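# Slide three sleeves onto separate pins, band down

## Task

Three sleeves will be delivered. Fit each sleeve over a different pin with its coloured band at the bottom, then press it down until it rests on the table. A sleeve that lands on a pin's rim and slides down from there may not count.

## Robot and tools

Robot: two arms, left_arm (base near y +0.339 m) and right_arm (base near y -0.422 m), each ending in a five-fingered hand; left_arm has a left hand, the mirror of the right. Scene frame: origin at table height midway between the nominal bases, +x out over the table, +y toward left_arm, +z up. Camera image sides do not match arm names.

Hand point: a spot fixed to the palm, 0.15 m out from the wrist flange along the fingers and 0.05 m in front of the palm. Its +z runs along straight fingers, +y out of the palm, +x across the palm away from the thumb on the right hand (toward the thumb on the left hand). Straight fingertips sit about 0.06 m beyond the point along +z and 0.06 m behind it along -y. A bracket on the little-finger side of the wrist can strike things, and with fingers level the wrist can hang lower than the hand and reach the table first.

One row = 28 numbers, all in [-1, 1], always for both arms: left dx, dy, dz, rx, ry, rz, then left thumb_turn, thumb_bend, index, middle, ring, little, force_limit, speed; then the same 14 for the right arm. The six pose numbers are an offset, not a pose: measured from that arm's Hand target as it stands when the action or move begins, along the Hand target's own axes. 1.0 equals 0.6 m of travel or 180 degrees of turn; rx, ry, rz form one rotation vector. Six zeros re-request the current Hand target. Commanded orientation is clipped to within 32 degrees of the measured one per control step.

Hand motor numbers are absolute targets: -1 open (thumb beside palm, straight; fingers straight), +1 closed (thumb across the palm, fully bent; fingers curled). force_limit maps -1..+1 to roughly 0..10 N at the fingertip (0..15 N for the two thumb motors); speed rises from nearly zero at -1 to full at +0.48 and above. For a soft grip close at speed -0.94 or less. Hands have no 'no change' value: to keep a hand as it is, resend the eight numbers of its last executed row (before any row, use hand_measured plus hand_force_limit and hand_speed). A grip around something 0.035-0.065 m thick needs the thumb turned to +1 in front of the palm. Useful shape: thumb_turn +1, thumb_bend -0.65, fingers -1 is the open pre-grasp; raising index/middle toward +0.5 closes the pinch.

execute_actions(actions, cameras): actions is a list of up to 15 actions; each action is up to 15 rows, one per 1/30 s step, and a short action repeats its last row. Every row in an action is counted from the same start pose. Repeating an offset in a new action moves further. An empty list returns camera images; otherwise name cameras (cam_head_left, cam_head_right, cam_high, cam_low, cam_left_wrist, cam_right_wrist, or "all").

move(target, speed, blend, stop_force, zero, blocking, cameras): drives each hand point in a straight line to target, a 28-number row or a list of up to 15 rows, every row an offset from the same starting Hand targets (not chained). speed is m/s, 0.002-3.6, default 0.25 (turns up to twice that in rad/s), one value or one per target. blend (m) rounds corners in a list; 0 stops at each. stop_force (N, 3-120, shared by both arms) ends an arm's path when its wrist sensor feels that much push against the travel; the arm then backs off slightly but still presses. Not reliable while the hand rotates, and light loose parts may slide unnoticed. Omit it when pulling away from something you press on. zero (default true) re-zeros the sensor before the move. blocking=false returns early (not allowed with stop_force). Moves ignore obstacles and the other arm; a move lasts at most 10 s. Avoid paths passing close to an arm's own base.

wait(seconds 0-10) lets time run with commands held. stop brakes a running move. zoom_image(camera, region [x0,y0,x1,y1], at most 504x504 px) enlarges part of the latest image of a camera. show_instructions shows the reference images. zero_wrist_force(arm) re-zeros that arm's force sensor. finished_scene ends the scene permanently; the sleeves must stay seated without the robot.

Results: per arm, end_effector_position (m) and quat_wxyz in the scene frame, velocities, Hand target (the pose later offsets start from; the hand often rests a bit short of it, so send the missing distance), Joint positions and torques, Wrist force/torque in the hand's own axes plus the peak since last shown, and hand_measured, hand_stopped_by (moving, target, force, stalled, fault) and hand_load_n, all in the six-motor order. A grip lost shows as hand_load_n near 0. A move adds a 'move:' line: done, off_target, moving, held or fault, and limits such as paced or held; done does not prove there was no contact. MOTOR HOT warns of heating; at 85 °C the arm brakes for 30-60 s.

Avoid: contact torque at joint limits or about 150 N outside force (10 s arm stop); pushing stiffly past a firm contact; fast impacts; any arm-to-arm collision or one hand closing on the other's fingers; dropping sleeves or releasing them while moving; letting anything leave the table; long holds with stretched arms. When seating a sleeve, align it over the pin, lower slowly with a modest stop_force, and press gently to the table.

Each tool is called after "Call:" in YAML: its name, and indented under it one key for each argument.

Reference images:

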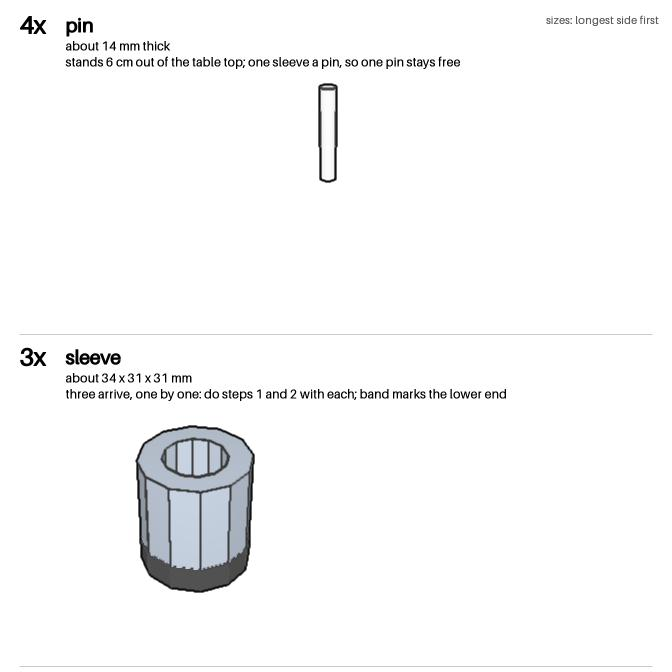

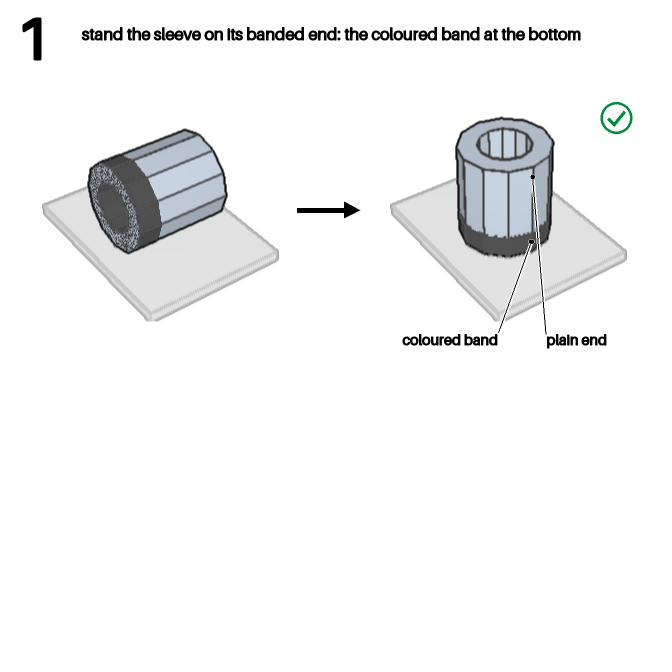

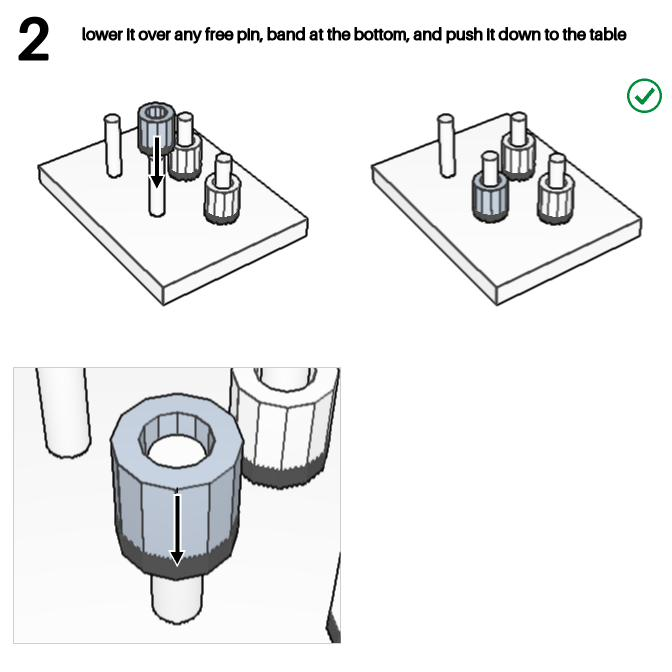

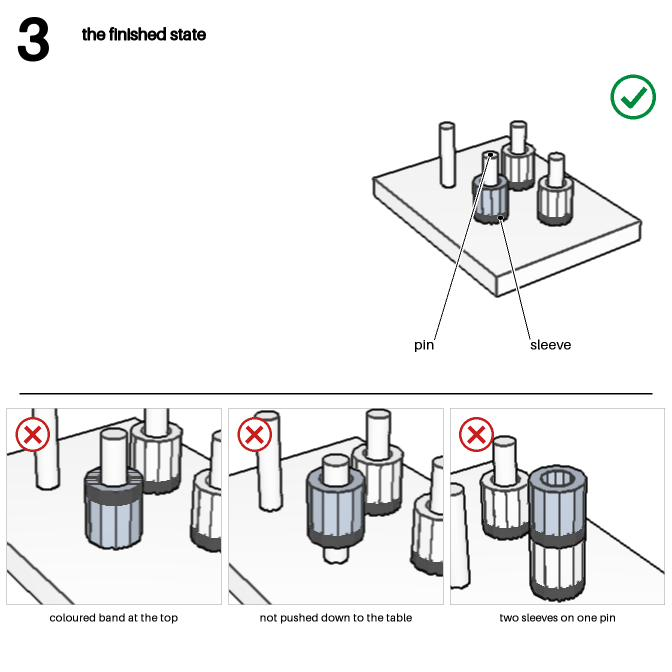

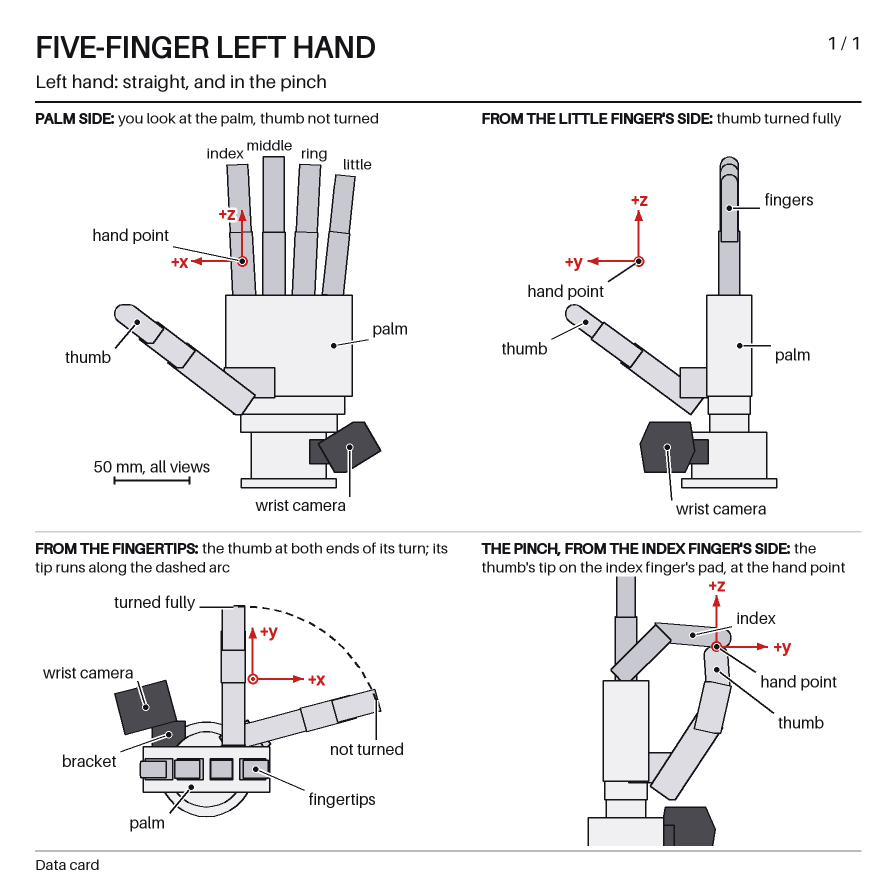

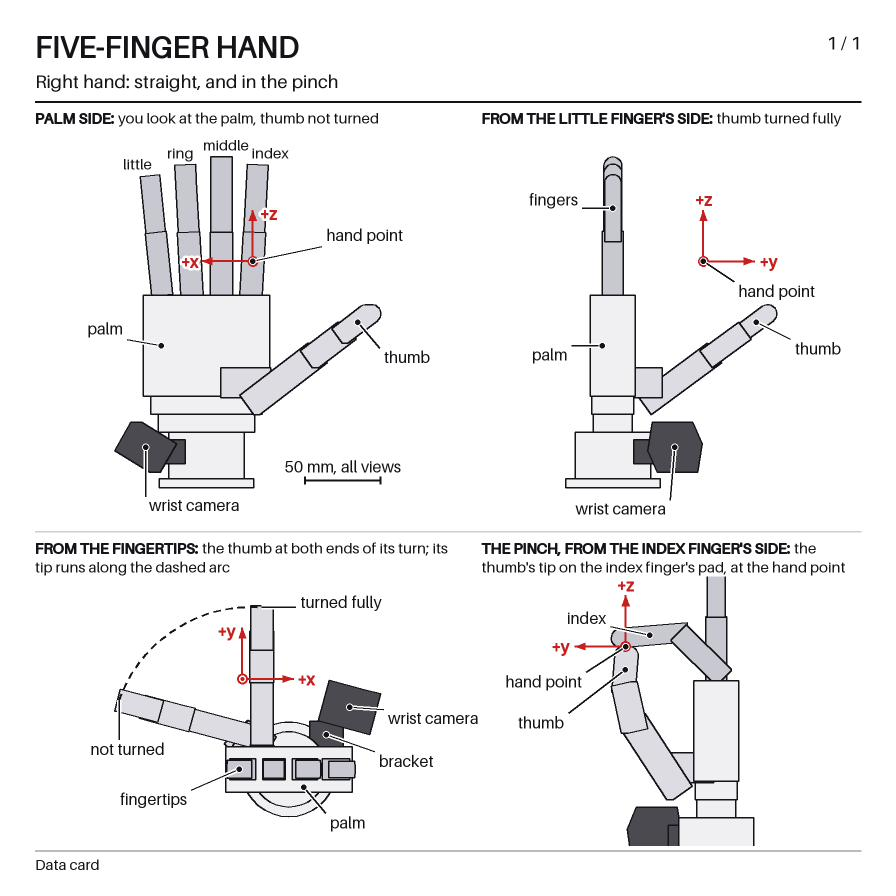

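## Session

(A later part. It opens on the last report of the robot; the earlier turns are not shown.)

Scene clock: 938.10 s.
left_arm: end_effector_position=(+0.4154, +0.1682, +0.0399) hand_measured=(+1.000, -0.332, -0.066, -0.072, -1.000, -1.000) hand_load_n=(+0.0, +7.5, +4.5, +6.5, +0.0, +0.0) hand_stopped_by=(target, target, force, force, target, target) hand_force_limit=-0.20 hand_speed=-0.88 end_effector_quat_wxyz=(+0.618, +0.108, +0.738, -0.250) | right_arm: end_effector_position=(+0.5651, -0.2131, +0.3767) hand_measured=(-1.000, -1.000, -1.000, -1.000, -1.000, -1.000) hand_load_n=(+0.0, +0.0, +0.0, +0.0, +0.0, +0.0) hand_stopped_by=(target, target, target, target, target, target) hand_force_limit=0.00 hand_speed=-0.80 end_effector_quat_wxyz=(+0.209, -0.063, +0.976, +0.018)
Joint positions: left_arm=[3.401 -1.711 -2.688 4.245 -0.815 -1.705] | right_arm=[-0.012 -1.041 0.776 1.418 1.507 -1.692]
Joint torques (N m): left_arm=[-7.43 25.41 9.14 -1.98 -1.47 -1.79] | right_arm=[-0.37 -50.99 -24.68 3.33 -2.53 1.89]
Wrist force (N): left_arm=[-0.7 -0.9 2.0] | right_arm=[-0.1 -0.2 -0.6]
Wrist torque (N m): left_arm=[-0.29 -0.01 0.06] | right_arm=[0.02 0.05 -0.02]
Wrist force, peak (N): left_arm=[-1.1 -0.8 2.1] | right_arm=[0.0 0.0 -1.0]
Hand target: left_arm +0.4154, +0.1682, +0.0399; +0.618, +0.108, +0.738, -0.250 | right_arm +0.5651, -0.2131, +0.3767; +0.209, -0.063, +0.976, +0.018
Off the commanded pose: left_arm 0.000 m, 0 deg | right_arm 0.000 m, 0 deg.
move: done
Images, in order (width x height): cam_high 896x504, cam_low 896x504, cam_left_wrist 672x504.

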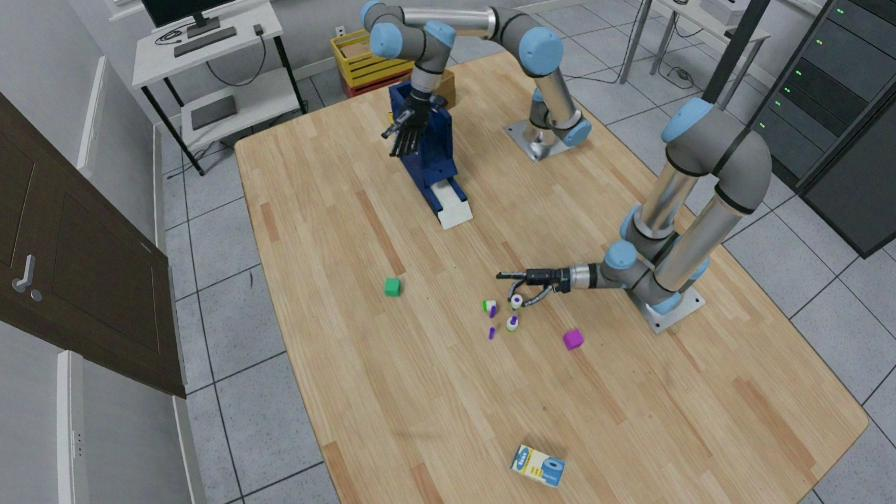

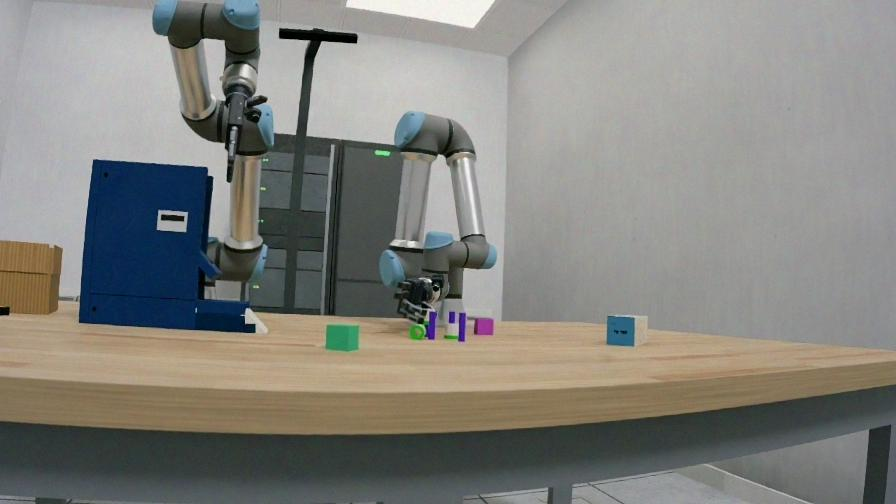

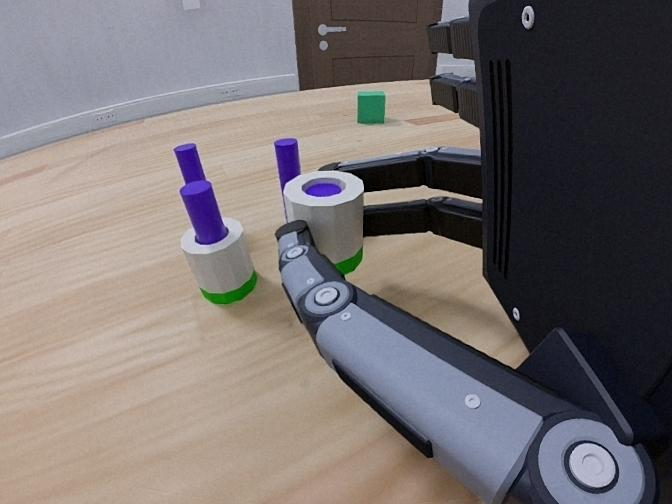

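Call:
move:
  target:
    - [0.0242,0.0058,0.0028,0,0,0, 1, -0.33, 0.35, 0.35, -1, -1, -0.2, -0.88, 0,0,0,0,0,0,-1,-1,-1,-1,-1,-1,0.0,-0.8]
    - [0.0366,0.0088,0.0042,0,0,0, 1, -0.33, 0.35, 0.35, -1, -1, -0.2, -0.88, 0,0,0,0,0,0,-1,-1,-1,-1,-1,-1,0.0,-0.8]
  speed: [0.025,0.01]
  stop_force: 3
  cameras: ["cam_high", "cam_low", "cam_left_wrist"]

Call:
zoom_image:
  camera: "cam_high"
  region: [485, 275, 545, 345]

Call:
zoom_image:
  camera: "cam_low"
  region: [400, 260, 480, 345]

Scene clock: 943.43 s.
left_arm: end_effector_position=(+0.4154, +0.1681, +0.0172) hand_measured=(+1.000, -0.332, -0.066, -0.072, -1.000, -1.000) hand_load_n=(+0.0, +7.5, +4.5, +6.5, +0.0, +0.0) hand_stopped_by=(target, target, force, force, target, target) hand_force_limit=-0.20 hand_speed=-0.88 end_effector_quat_wxyz=(+0.618, +0.108, +0.738, -0.250) | right_arm: end_effector_position=(+0.5651, -0.2131, +0.3767) hand_measured=(-1.000, -1.000, -1.000, -1.000, -1.000, -1.000) hand_load_n=(+0.0, +0.0, +0.0, +0.0, +0.0, +0.0) hand_stopped_by=(target, target, target, target, target, target) hand_force_limit=0.00 hand_speed=-0.80 end_effector_quat_wxyz=(+0.209, -0.063, +0.976, +0.018)
Joint positions: left_arm=[3.401 -1.831 -2.7 4.377 -0.815 -1.705] | right_arm=[-0.012 -1.041 0.776 1.418 1.507 -1.692]
Joint torques (N m): left_arm=[-6.49 28.77 -0.62 -1.76 -1.13 -1.94] | right_arm=[-0.63 -51.36 -24.77 3.32 -2.47 1.84]
Wrist force (N): left_arm=[-0.9 -0.7 2.0] | right_arm=[-0.1 0.0 -0.6]
Wrist torque (N m): left_arm=[-0.27 0.02 0.05] | right_arm=[0.04 0.05 -0.01]
Wrist force, peak (N): left_arm=[-1.0 -1.0 2.2] | right_arm=[-0.1 -0.1 -1.1]
Hand target: left_arm +0.4154, +0.1681, +0.0172; +0.618, +0.108, +0.738, -0.250 | right_arm +0.5651, -0.2131, +0.3767; +0.209, -0.063, +0.976, +0.018
Off the commanded pose: left_arm 0.000 m, 0 deg | right_arm 0.000 m, 0 deg.
move: done
Images, in order (width x height): cam_high 896x504, cam_low 896x504, cam_left_wrist 672x504.

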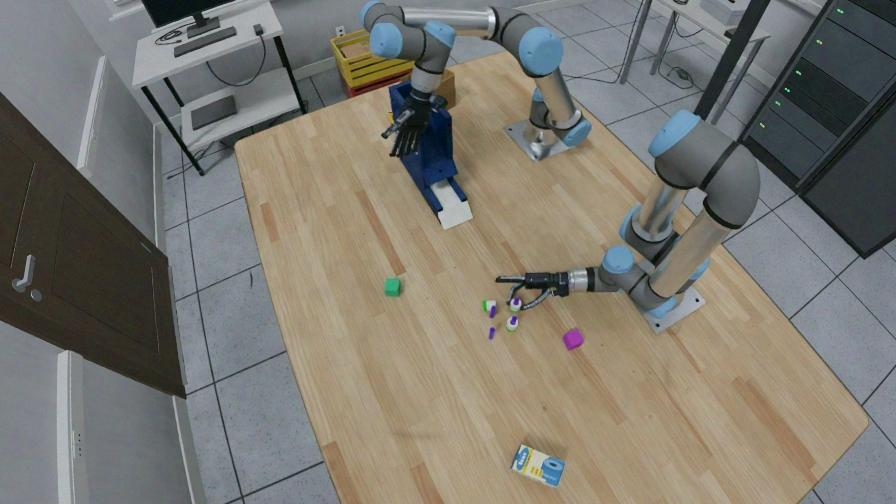

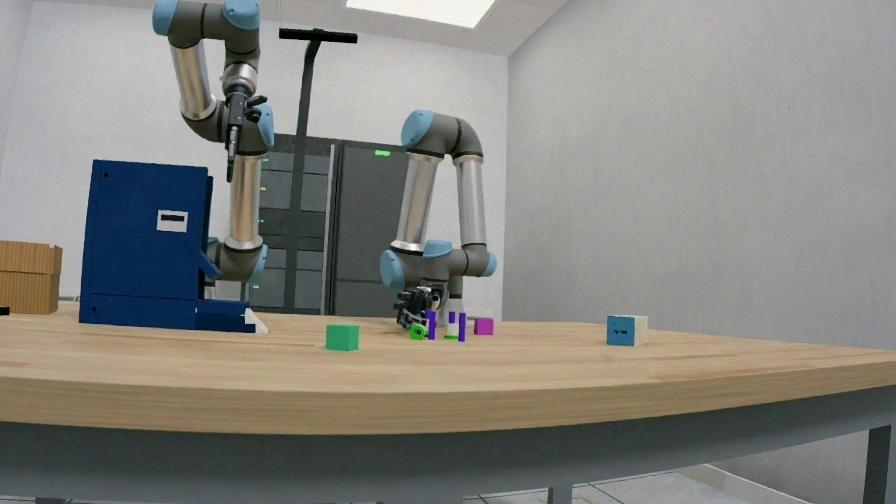

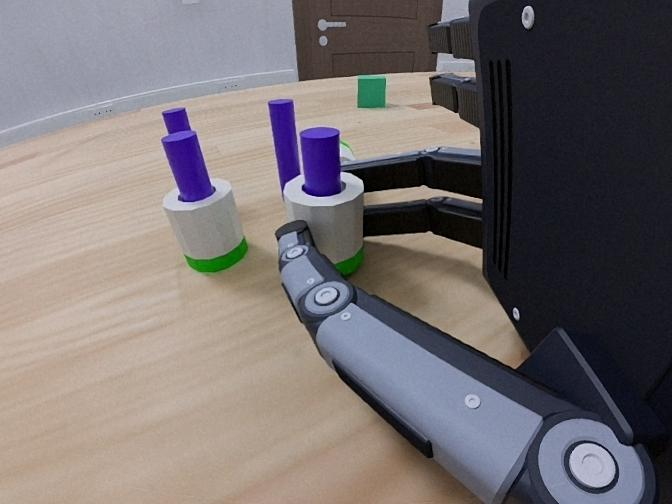

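Scaled by 7.200 from the camera's 896x504 image, which has a finer 1280x720 frame.

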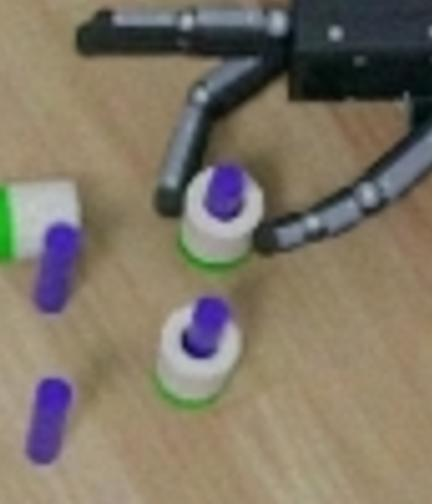

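Scaled by 5.929 from the camera's 896x504 image, which has a finer 1280x720 frame.

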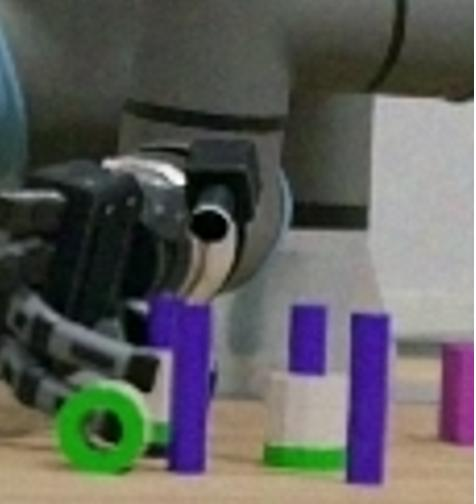

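Call:
move:
  target: [0,0,0,0,0,0, 1, -0.7, -0.14, -0.14, -1, -1, -0.2, -0.6, 0,0,0,0,0,0,-1,-1,-1,-1,-1,-1,0.0,-0.8]
  speed: 0.02
  cameras: ["cam_high", "cam_left_wrist"]

Call:
zoom_image:
  camera: "cam_high"
  region: [485, 275, 545, 345]

Scene clock: 946.93 s.
left_arm: end_effector_position=(+0.4154, +0.1681, +0.0172) hand_measured=(+1.000, -0.700, -0.140, -0.140, -1.000, -1.000) hand_load_n=(+0.0, +0.0, +0.0, +0.0, +0.0, +0.0) hand_stopped_by=(target, target, target, target, target, target) hand_force_limit=-0.20 hand_speed=-0.60 end_effector_quat_wxyz=(+0.618, +0.108, +0.738, -0.250) | right_arm: end_effector_position=(+0.5651, -0.2131, +0.3767) hand_measured=(-1.000, -1.000, -1.000, -1.000, -1.000, -1.000) hand_load_n=(+0.0, +0.0, +0.0, +0.0, +0.0, +0.0) hand_stopped_by=(target, target, target, target, target, target) hand_force_limit=0.00 hand_speed=-0.80 end_effector_quat_wxyz=(+0.209, -0.063, +0.976, +0.018)
Joint positions: left_arm=[3.401 -1.831 -2.7 4.377 -0.815 -1.705] | right_arm=[-0.012 -1.041 0.776 1.418 1.507 -1.692]
Joint torques (N m): left_arm=[-4.53 30.14 15.26 -1.78 0.35 0.53] | right_arm=[-0.43 -51.01 -25.21 3.19 -2.49 1.85]
Wrist force (N): left_arm=[-0.9 -0.5 1.8] | right_arm=[-0.1 -0.1 -0.9]
Wrist torque (N m): left_arm=[-0.24 -0.02 0.06] | right_arm=[0.04 0.05 -0.01]
Wrist force, peak (N): left_arm=[-0.8 -0.7 2.0] | right_arm=[-0.1 0.0 -1.1]
Hand target: left_arm +0.4154, +0.1681, +0.0172; +0.618, +0.108, +0.738, -0.250 | right_arm +0.5651, -0.2131, +0.3767; +0.209, -0.063, +0.976, +0.018
Off the commanded pose: left_arm 0.000 m, 0 deg | right_arm 0.000 m, 0 deg.
move: done
Images, in order (width x height): cam_high 896x504, cam_left_wrist 672x504.

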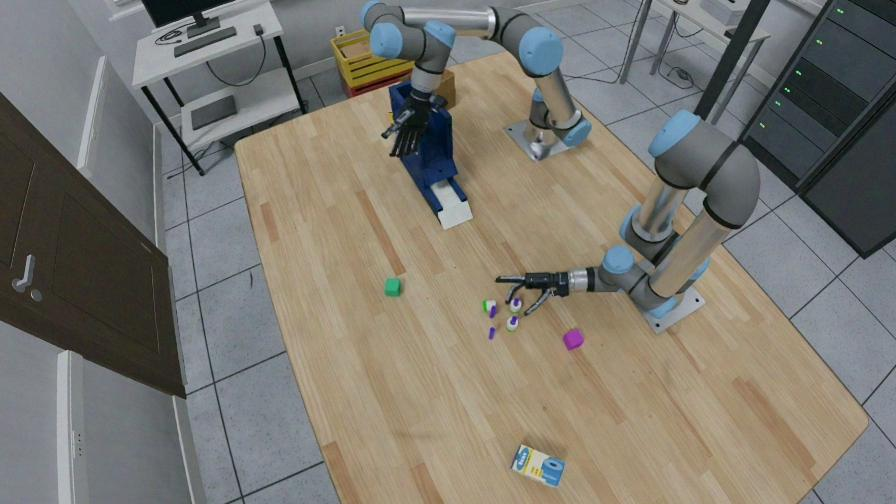

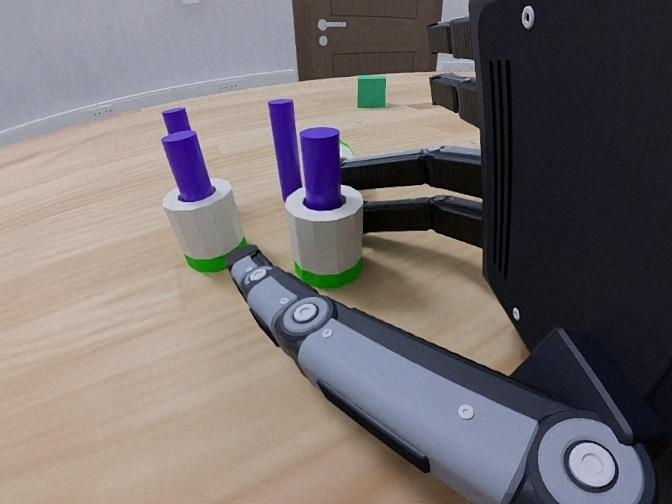

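Scaled by 7.200 from the camera's 896x504 image, which has a finer 1280x720 frame.

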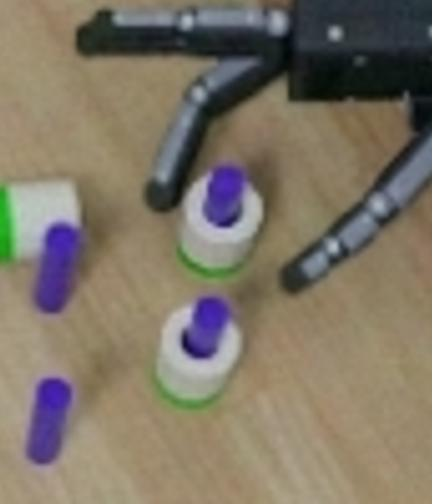

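Call:
move:
  target:
    - [-0.2946,-0.0712,-0.034,0,0,0, 1, -0.7, -0.14, -0.14, -1, -1, -0.2, -0.6, 0,0,0,0,0,0,-1,-1,-1,-1,-1,-1,0.0,-0.8]
    - [-0.4585,-0.1103,-0.0248,-0.0683,0.1641,-0.4761, -1, -1, -1, 1, 1, 1, -0.2, 0.2, 0,0,0,0,0,0,-1,-1,-1,-1,-1,-1,0.0,-0.8]
    - [-0.2295,-0.1312,-0.0222,-0.4835,0.2058,-0.4713, -1, -1, -1, 1, 1, 1, -0.2, 0.2, 0,0,0,0,0,0,-1,-1,-1,-1,-1,-1,0.0,-0.8]
  speed: [0.1,0.4,0.35]
  blend: [0.02,0,0]
  cameras: ["cam_low", "cam_head_right", "cam_head_left", "cam_right_wrist"]

Call:
zoom_image:
  camera: "cam_head_right"
  region: [380, 250, 460, 330]

Call:
zoom_image:
  camera: "cam_low"
  region: [380, 270, 480, 350]

Call:
zoom_image:
  camera: "cam_head_left"
  region: [380, 250, 460, 330]

Scene clock: 1012.23 s.
left_arm: end_effector_position=(+0.3965, +0.1284, +0.1702) hand_measured=(-1.000, -1.000, -1.000, +1.000, +1.000, +1.000) hand_load_n=(+0.0, +0.0, +0.0, +0.0, +0.5, +0.0) hand_stopped_by=(target, target, target, target, target, target) hand_force_limit=-0.20 hand_speed=0.20 end_effector_quat_wxyz=(+0.001, +0.706, -0.708, +0.001) | right_arm: end_effector_position=(+0.5651, -0.2131, +0.3767) hand_measured=(-1.000, -1.000, -1.000, -1.000, -1.000, -1.000) hand_load_n=(+0.0, +0.0, +0.0, +0.0, +0.0, +0.0) hand_stopped_by=(target, target, target, target, target, target) hand_force_limit=0.00 hand_speed=-0.80 end_effector_quat_wxyz=(+0.209, -0.063, +0.976, +0.018)
Joint positions: left_arm=[3.072 -2.082 -1.351 1.863 -1.569 -3.236] | right_arm=[-0.012 -1.041 0.776 1.418 1.507 -1.692]
Joint torques (N m): left_arm=[5.77 36.51 7.97 -1.45 -0.77 -1.33] | right_arm=[-0.25 -50.81 -25.16 3.3 -2.53 1.87]
Wrist force (N): left_arm=[0.7 0.0 1.0] | right_arm=[0.0 0.0 -0.8]
Wrist torque (N m): left_arm=[-0.01 -0.03 -0.02] | right_arm=[0.06 0.04 0.00]
Wrist force, peak (N): left_arm=[2.1 -3.0 2.9] | right_arm=[-0.2 -0.1 -1.2]
Hand target: left_arm +0.3965, +0.1285, +0.1702; +0.001, +0.706, -0.708, +0.000 | right_arm +0.5651, -0.2131, +0.3767; +0.209, -0.063, +0.976, +0.018
Off the commanded pose: left_arm 0.000 m, 0 deg | right_arm 0.000 m, 0 deg.
move: done
Images, in order (width x height): cam_head_left 896x504, cam_head_right 896x504, cam_low 896x504, cam_right_wrist 672x504.

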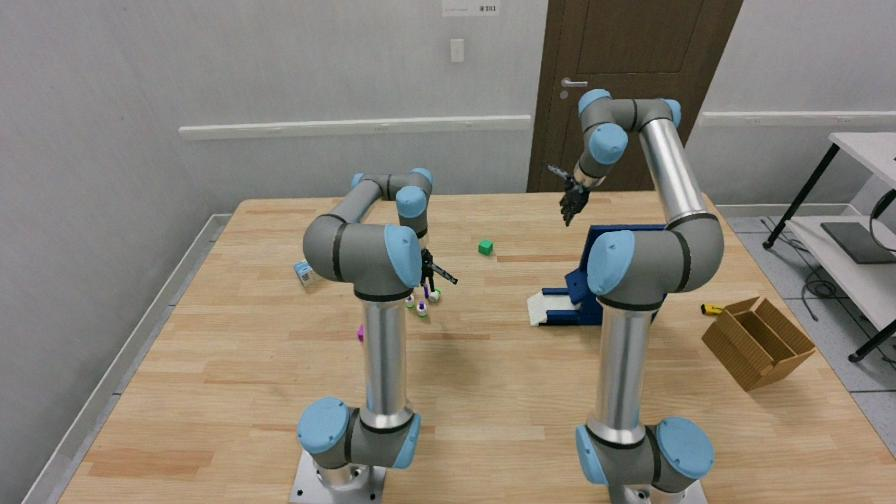

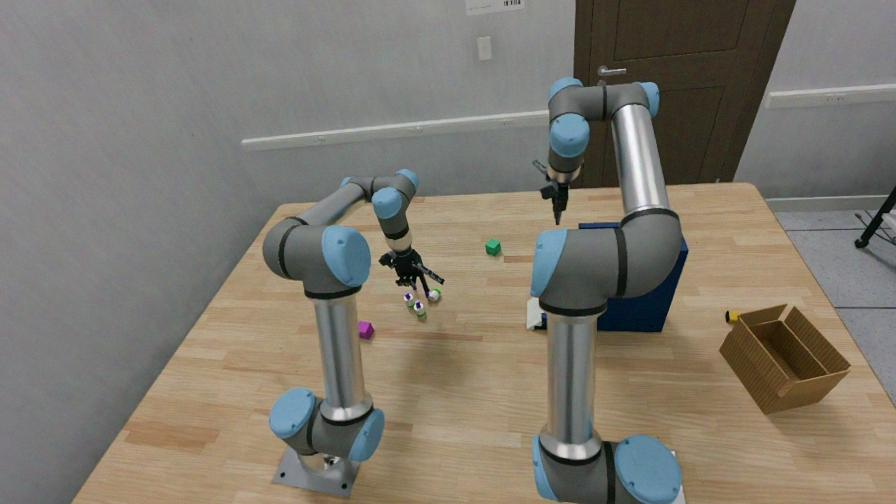

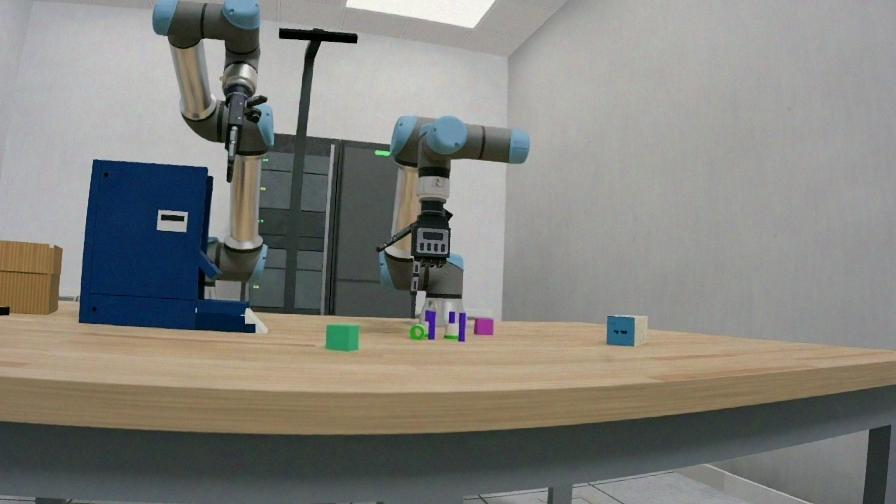

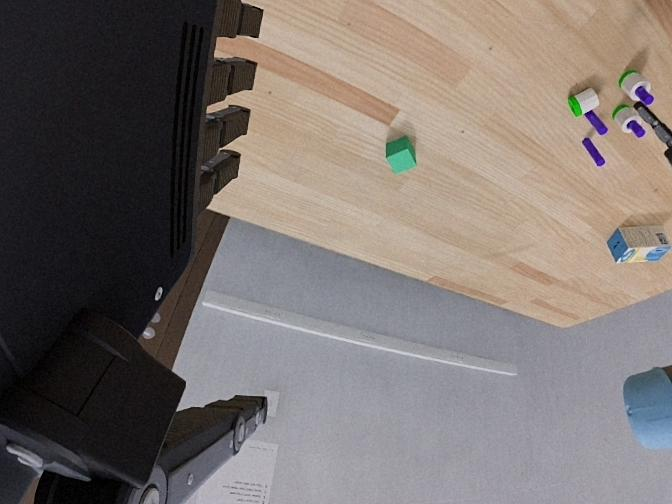

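Scaled by 6.300 from the camera's 896x504 image, which has a finer 1280x720 frame.

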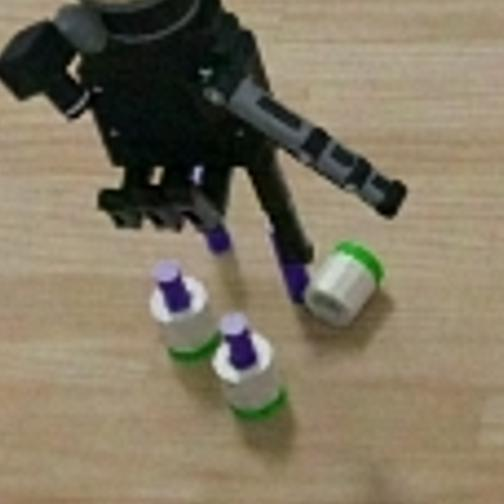

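Scaled by 5.040 from the camera's 896x504 image, which has a finer 1280x720 frame.

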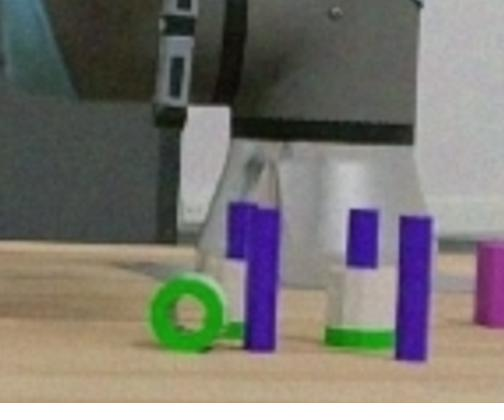

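Scaled by 6.300 from the camera's 896x504 image, which has a finer 1280x720 frame.

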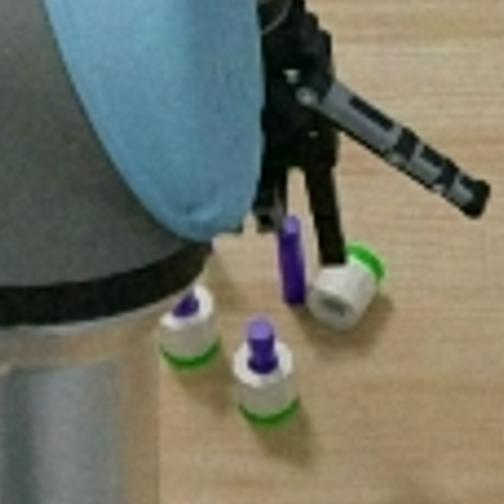

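Call:
move:
  target:
    - [0,0,0.0667,0,0,0, -1, -1, -1, 1, 1, 1, -0.2, 0.2, 0,0,0,0,0,0,-1,-1,-1,-1,-1,-1,0.0,-0.8]
    - [0,0,0.1433,0,0,0, -1, -1, -1, 1, 1, 1, -0.2, 0.2, 0,0,0,0,0,0,-1,-1,-1,-1,-1,-1,0.0,-0.8]
  speed: [0.1,0.04]
  stop_force: 3
  cameras: ["cam_low", "cam_head_right", "cam_head_left"]

Call:
zoom_image:
  camera: "cam_head_left"
  region: [380, 250, 460, 330]

Call:
zoom_image:
  camera: "cam_low"
  region: [380, 270, 480, 350]

Scene clock: 1030.57 s.
left_arm: end_effector_position=(+0.3964, +0.1283, +0.0842) hand_measured=(-1.000, -1.000, -1.000, +1.000, +1.000, +1.000) hand_load_n=(+0.0, +0.0, +0.0, +0.0, +0.0, +0.5) hand_stopped_by=(target, target, target, target, target, target) hand_force_limit=-0.20 hand_speed=0.20 end_effector_quat_wxyz=(+0.001, +0.706, -0.708, +0.000) | right_arm: end_effector_position=(+0.5651, -0.2131, +0.3767) hand_measured=(-1.000, -1.000, -1.000, -1.000, -1.000, -1.000) hand_load_n=(+0.0, +0.0, +0.0, +0.0, +0.0, +0.0) hand_stopped_by=(target, target, target, target, target, target) hand_force_limit=0.00 hand_speed=-0.80 end_effector_quat_wxyz=(+0.209, -0.063, +0.976, +0.018)
Joint positions: left_arm=[3.072 -2.16 -1.463 2.052 -1.569 -3.237] | right_arm=[-0.012 -1.041 0.776 1.418 1.507 -1.692]
Joint torques (N m): left_arm=[-7.61 53.17 26.02 -5.17 1.13 -2.15] | right_arm=[0.06 -51.09 -25.15 3.3 -2.42 1.85]
Wrist force (N): left_arm=[0.7 -0.1 1.1] | right_arm=[0.0 0.0 -0.9]
Wrist torque (N m): left_arm=[-0.03 -0.01 0.05] | right_arm=[0.06 0.05 -0.01]
Wrist force, peak (N): left_arm=[0.6 -0.3 2.0] | right_arm=[0.0 0.1 -1.2]
Hand target: left_arm +0.3964, +0.1283, +0.0842; +0.001, +0.706, -0.708, +0.000 | right_arm +0.5651, -0.2131, +0.3767; +0.209, -0.063, +0.976, +0.018
Off the commanded pose: left_arm 0.000 m, 0 deg | right_arm 0.000 m, 0 deg.
move: done
Images, in order (width x height): cam_head_left 896x504, cam_head_right 896x504, cam_low 896x504.

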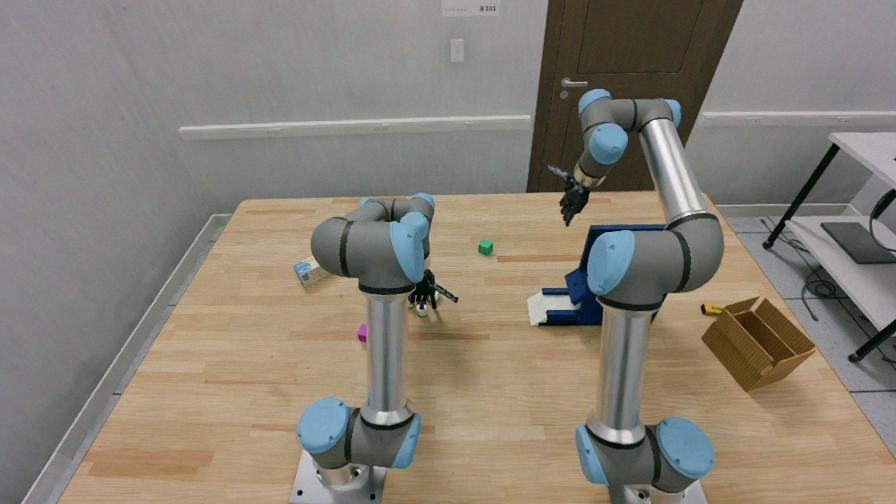

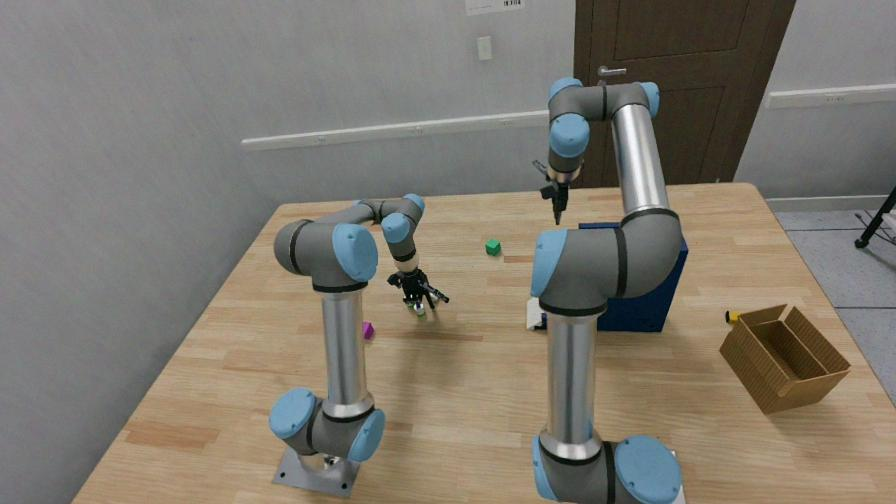

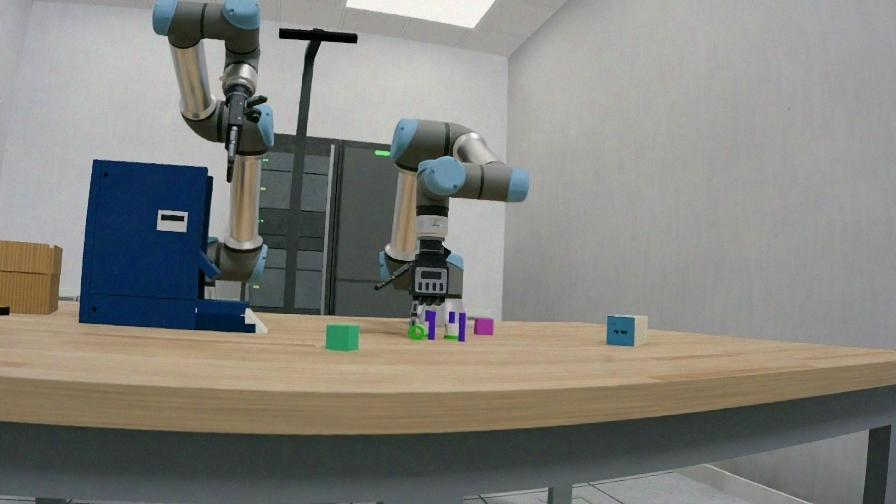

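Scaled by 6.300 from the camera's 896x504 image, which has a finer 1280x720 frame.

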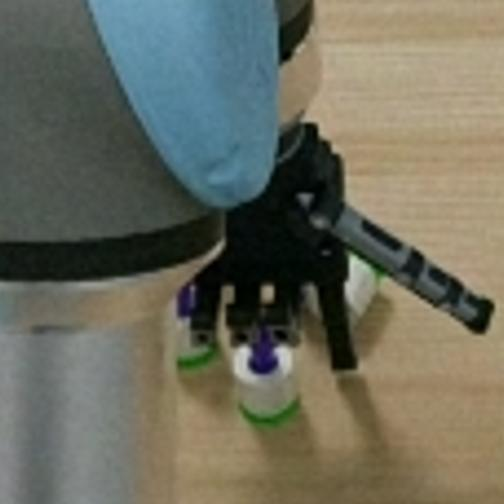

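Scaled by 5.040 from the camera's 896x504 image, which has a finer 1280x720 frame.

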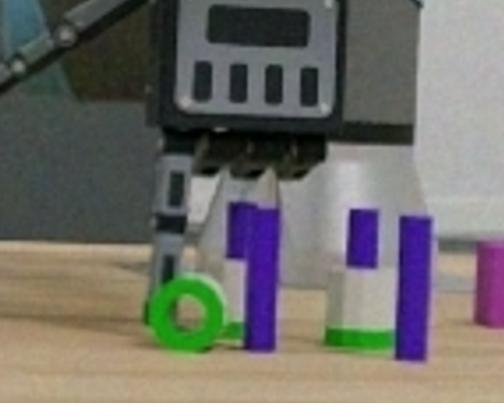

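Call:
execute_actions:
  actions: []
  cameras: ["all"]

Scene clock: 1044.07 s.
left_arm: end_effector_position=(+0.3964, +0.1283, +0.0842) hand_measured=(-1.000, -1.000, -1.000, +1.000, +1.000, +1.000) hand_load_n=(+0.0, +0.0, +0.0, +0.0, +0.0, +0.0) hand_stopped_by=(target, target, target, target, target, target) hand_force_limit=-0.20 hand_speed=0.20 end_effector_quat_wxyz=(+0.001, +0.706, -0.708, +0.000) | right_arm: end_effector_position=(+0.5651, -0.2131, +0.3767) hand_measured=(-1.000, -1.000, -1.000, -1.000, -1.000, -1.000) hand_load_n=(+0.0, +0.0, +0.0, +0.0, +0.0, +0.0) hand_stopped_by=(target, target, target, target, target, target) hand_force_limit=0.00 hand_speed=-0.80 end_effector_quat_wxyz=(+0.209, -0.063, +0.976, +0.018)
Joint positions: left_arm=[3.072 -2.16 -1.463 2.052 -1.569 -3.237] | right_arm=[-0.012 -1.041 0.776 1.418 1.507 -1.692]
Joint velocities: within noise
Joint torques (N m): left_arm=[-3.27 52.67 27.54 -4.26 1.4 -0.85] | right_arm=[-0.6 -51.35 -25.49 3.24 -2.52 1.84]
Motor temperatures (°C): left_arm=[27 35 41 36 40 33] | right_arm=[30 27 31 35 40 35]
Wrist force (N): left_arm=[0.6 0.1 1.2] | right_arm=[0.2 -0.4 -0.6]
Wrist torque (N m): left_arm=[-0.02 0.01 0.03] | right_arm=[0.00 0.01 0.00]
Wrist force, peak (N): left_arm=[0.8 -0.1 1.3] | right_arm=[0.0 0.1 -1.2]
Hand target: left_arm +0.3964, +0.1283, +0.0842; +0.001, +0.706, -0.708, +0.000 | right_arm +0.5651, -0.2131, +0.3767; +0.209, -0.063, +0.976, +0.018
Off the commanded pose: left_arm 0.000 m, 0 deg | right_arm 0.000 m, 0 deg.

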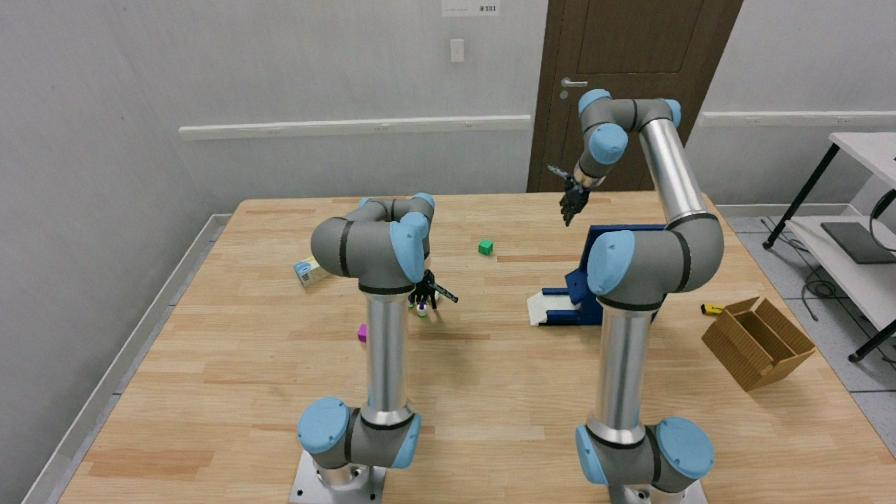

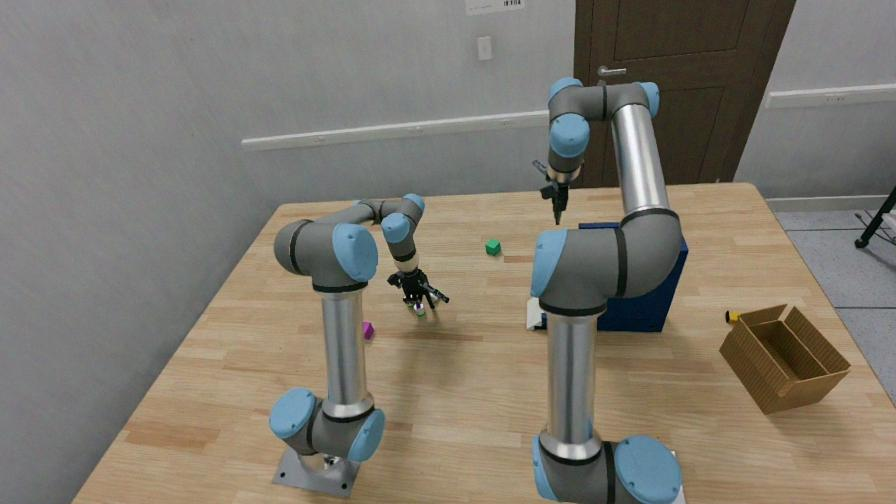

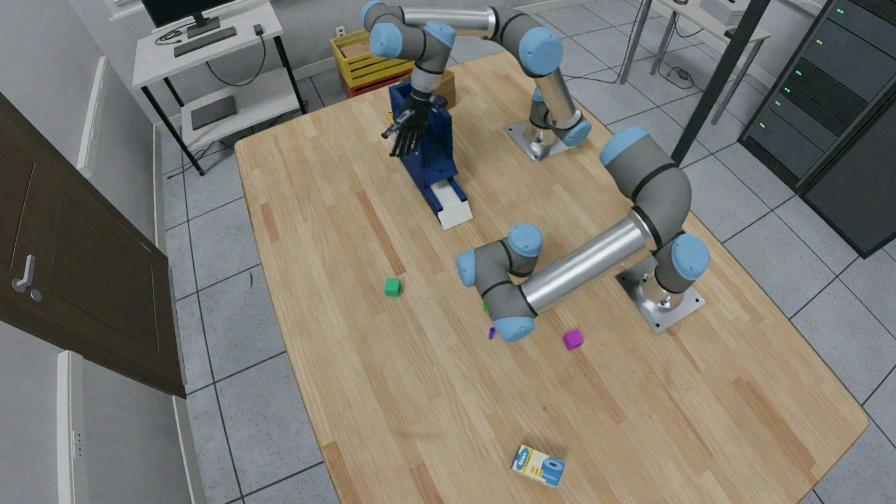

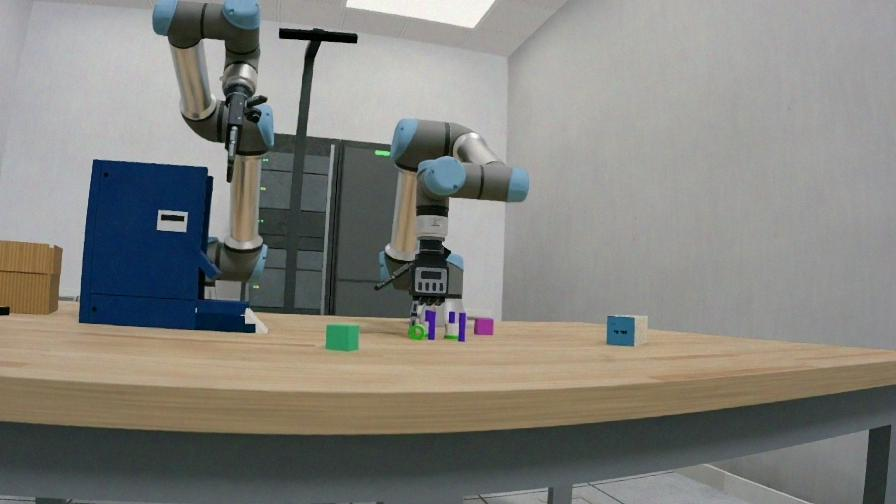

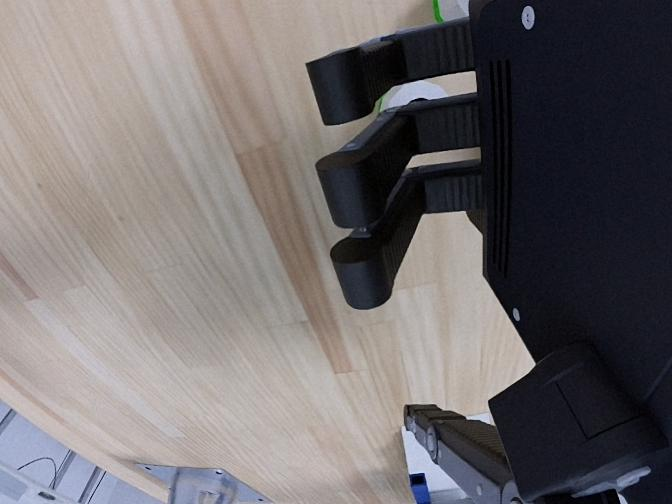

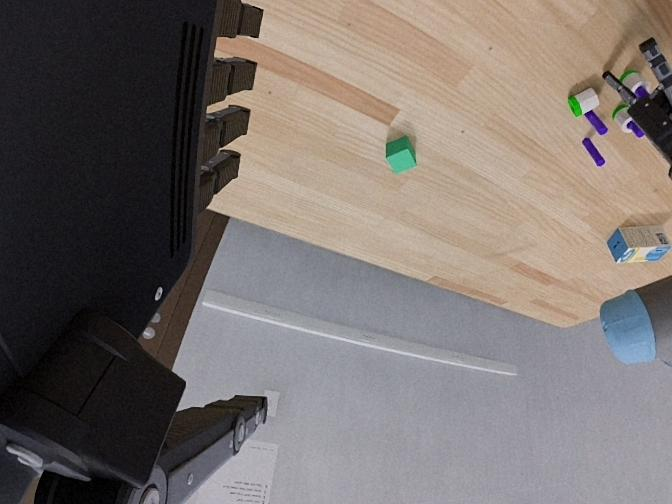

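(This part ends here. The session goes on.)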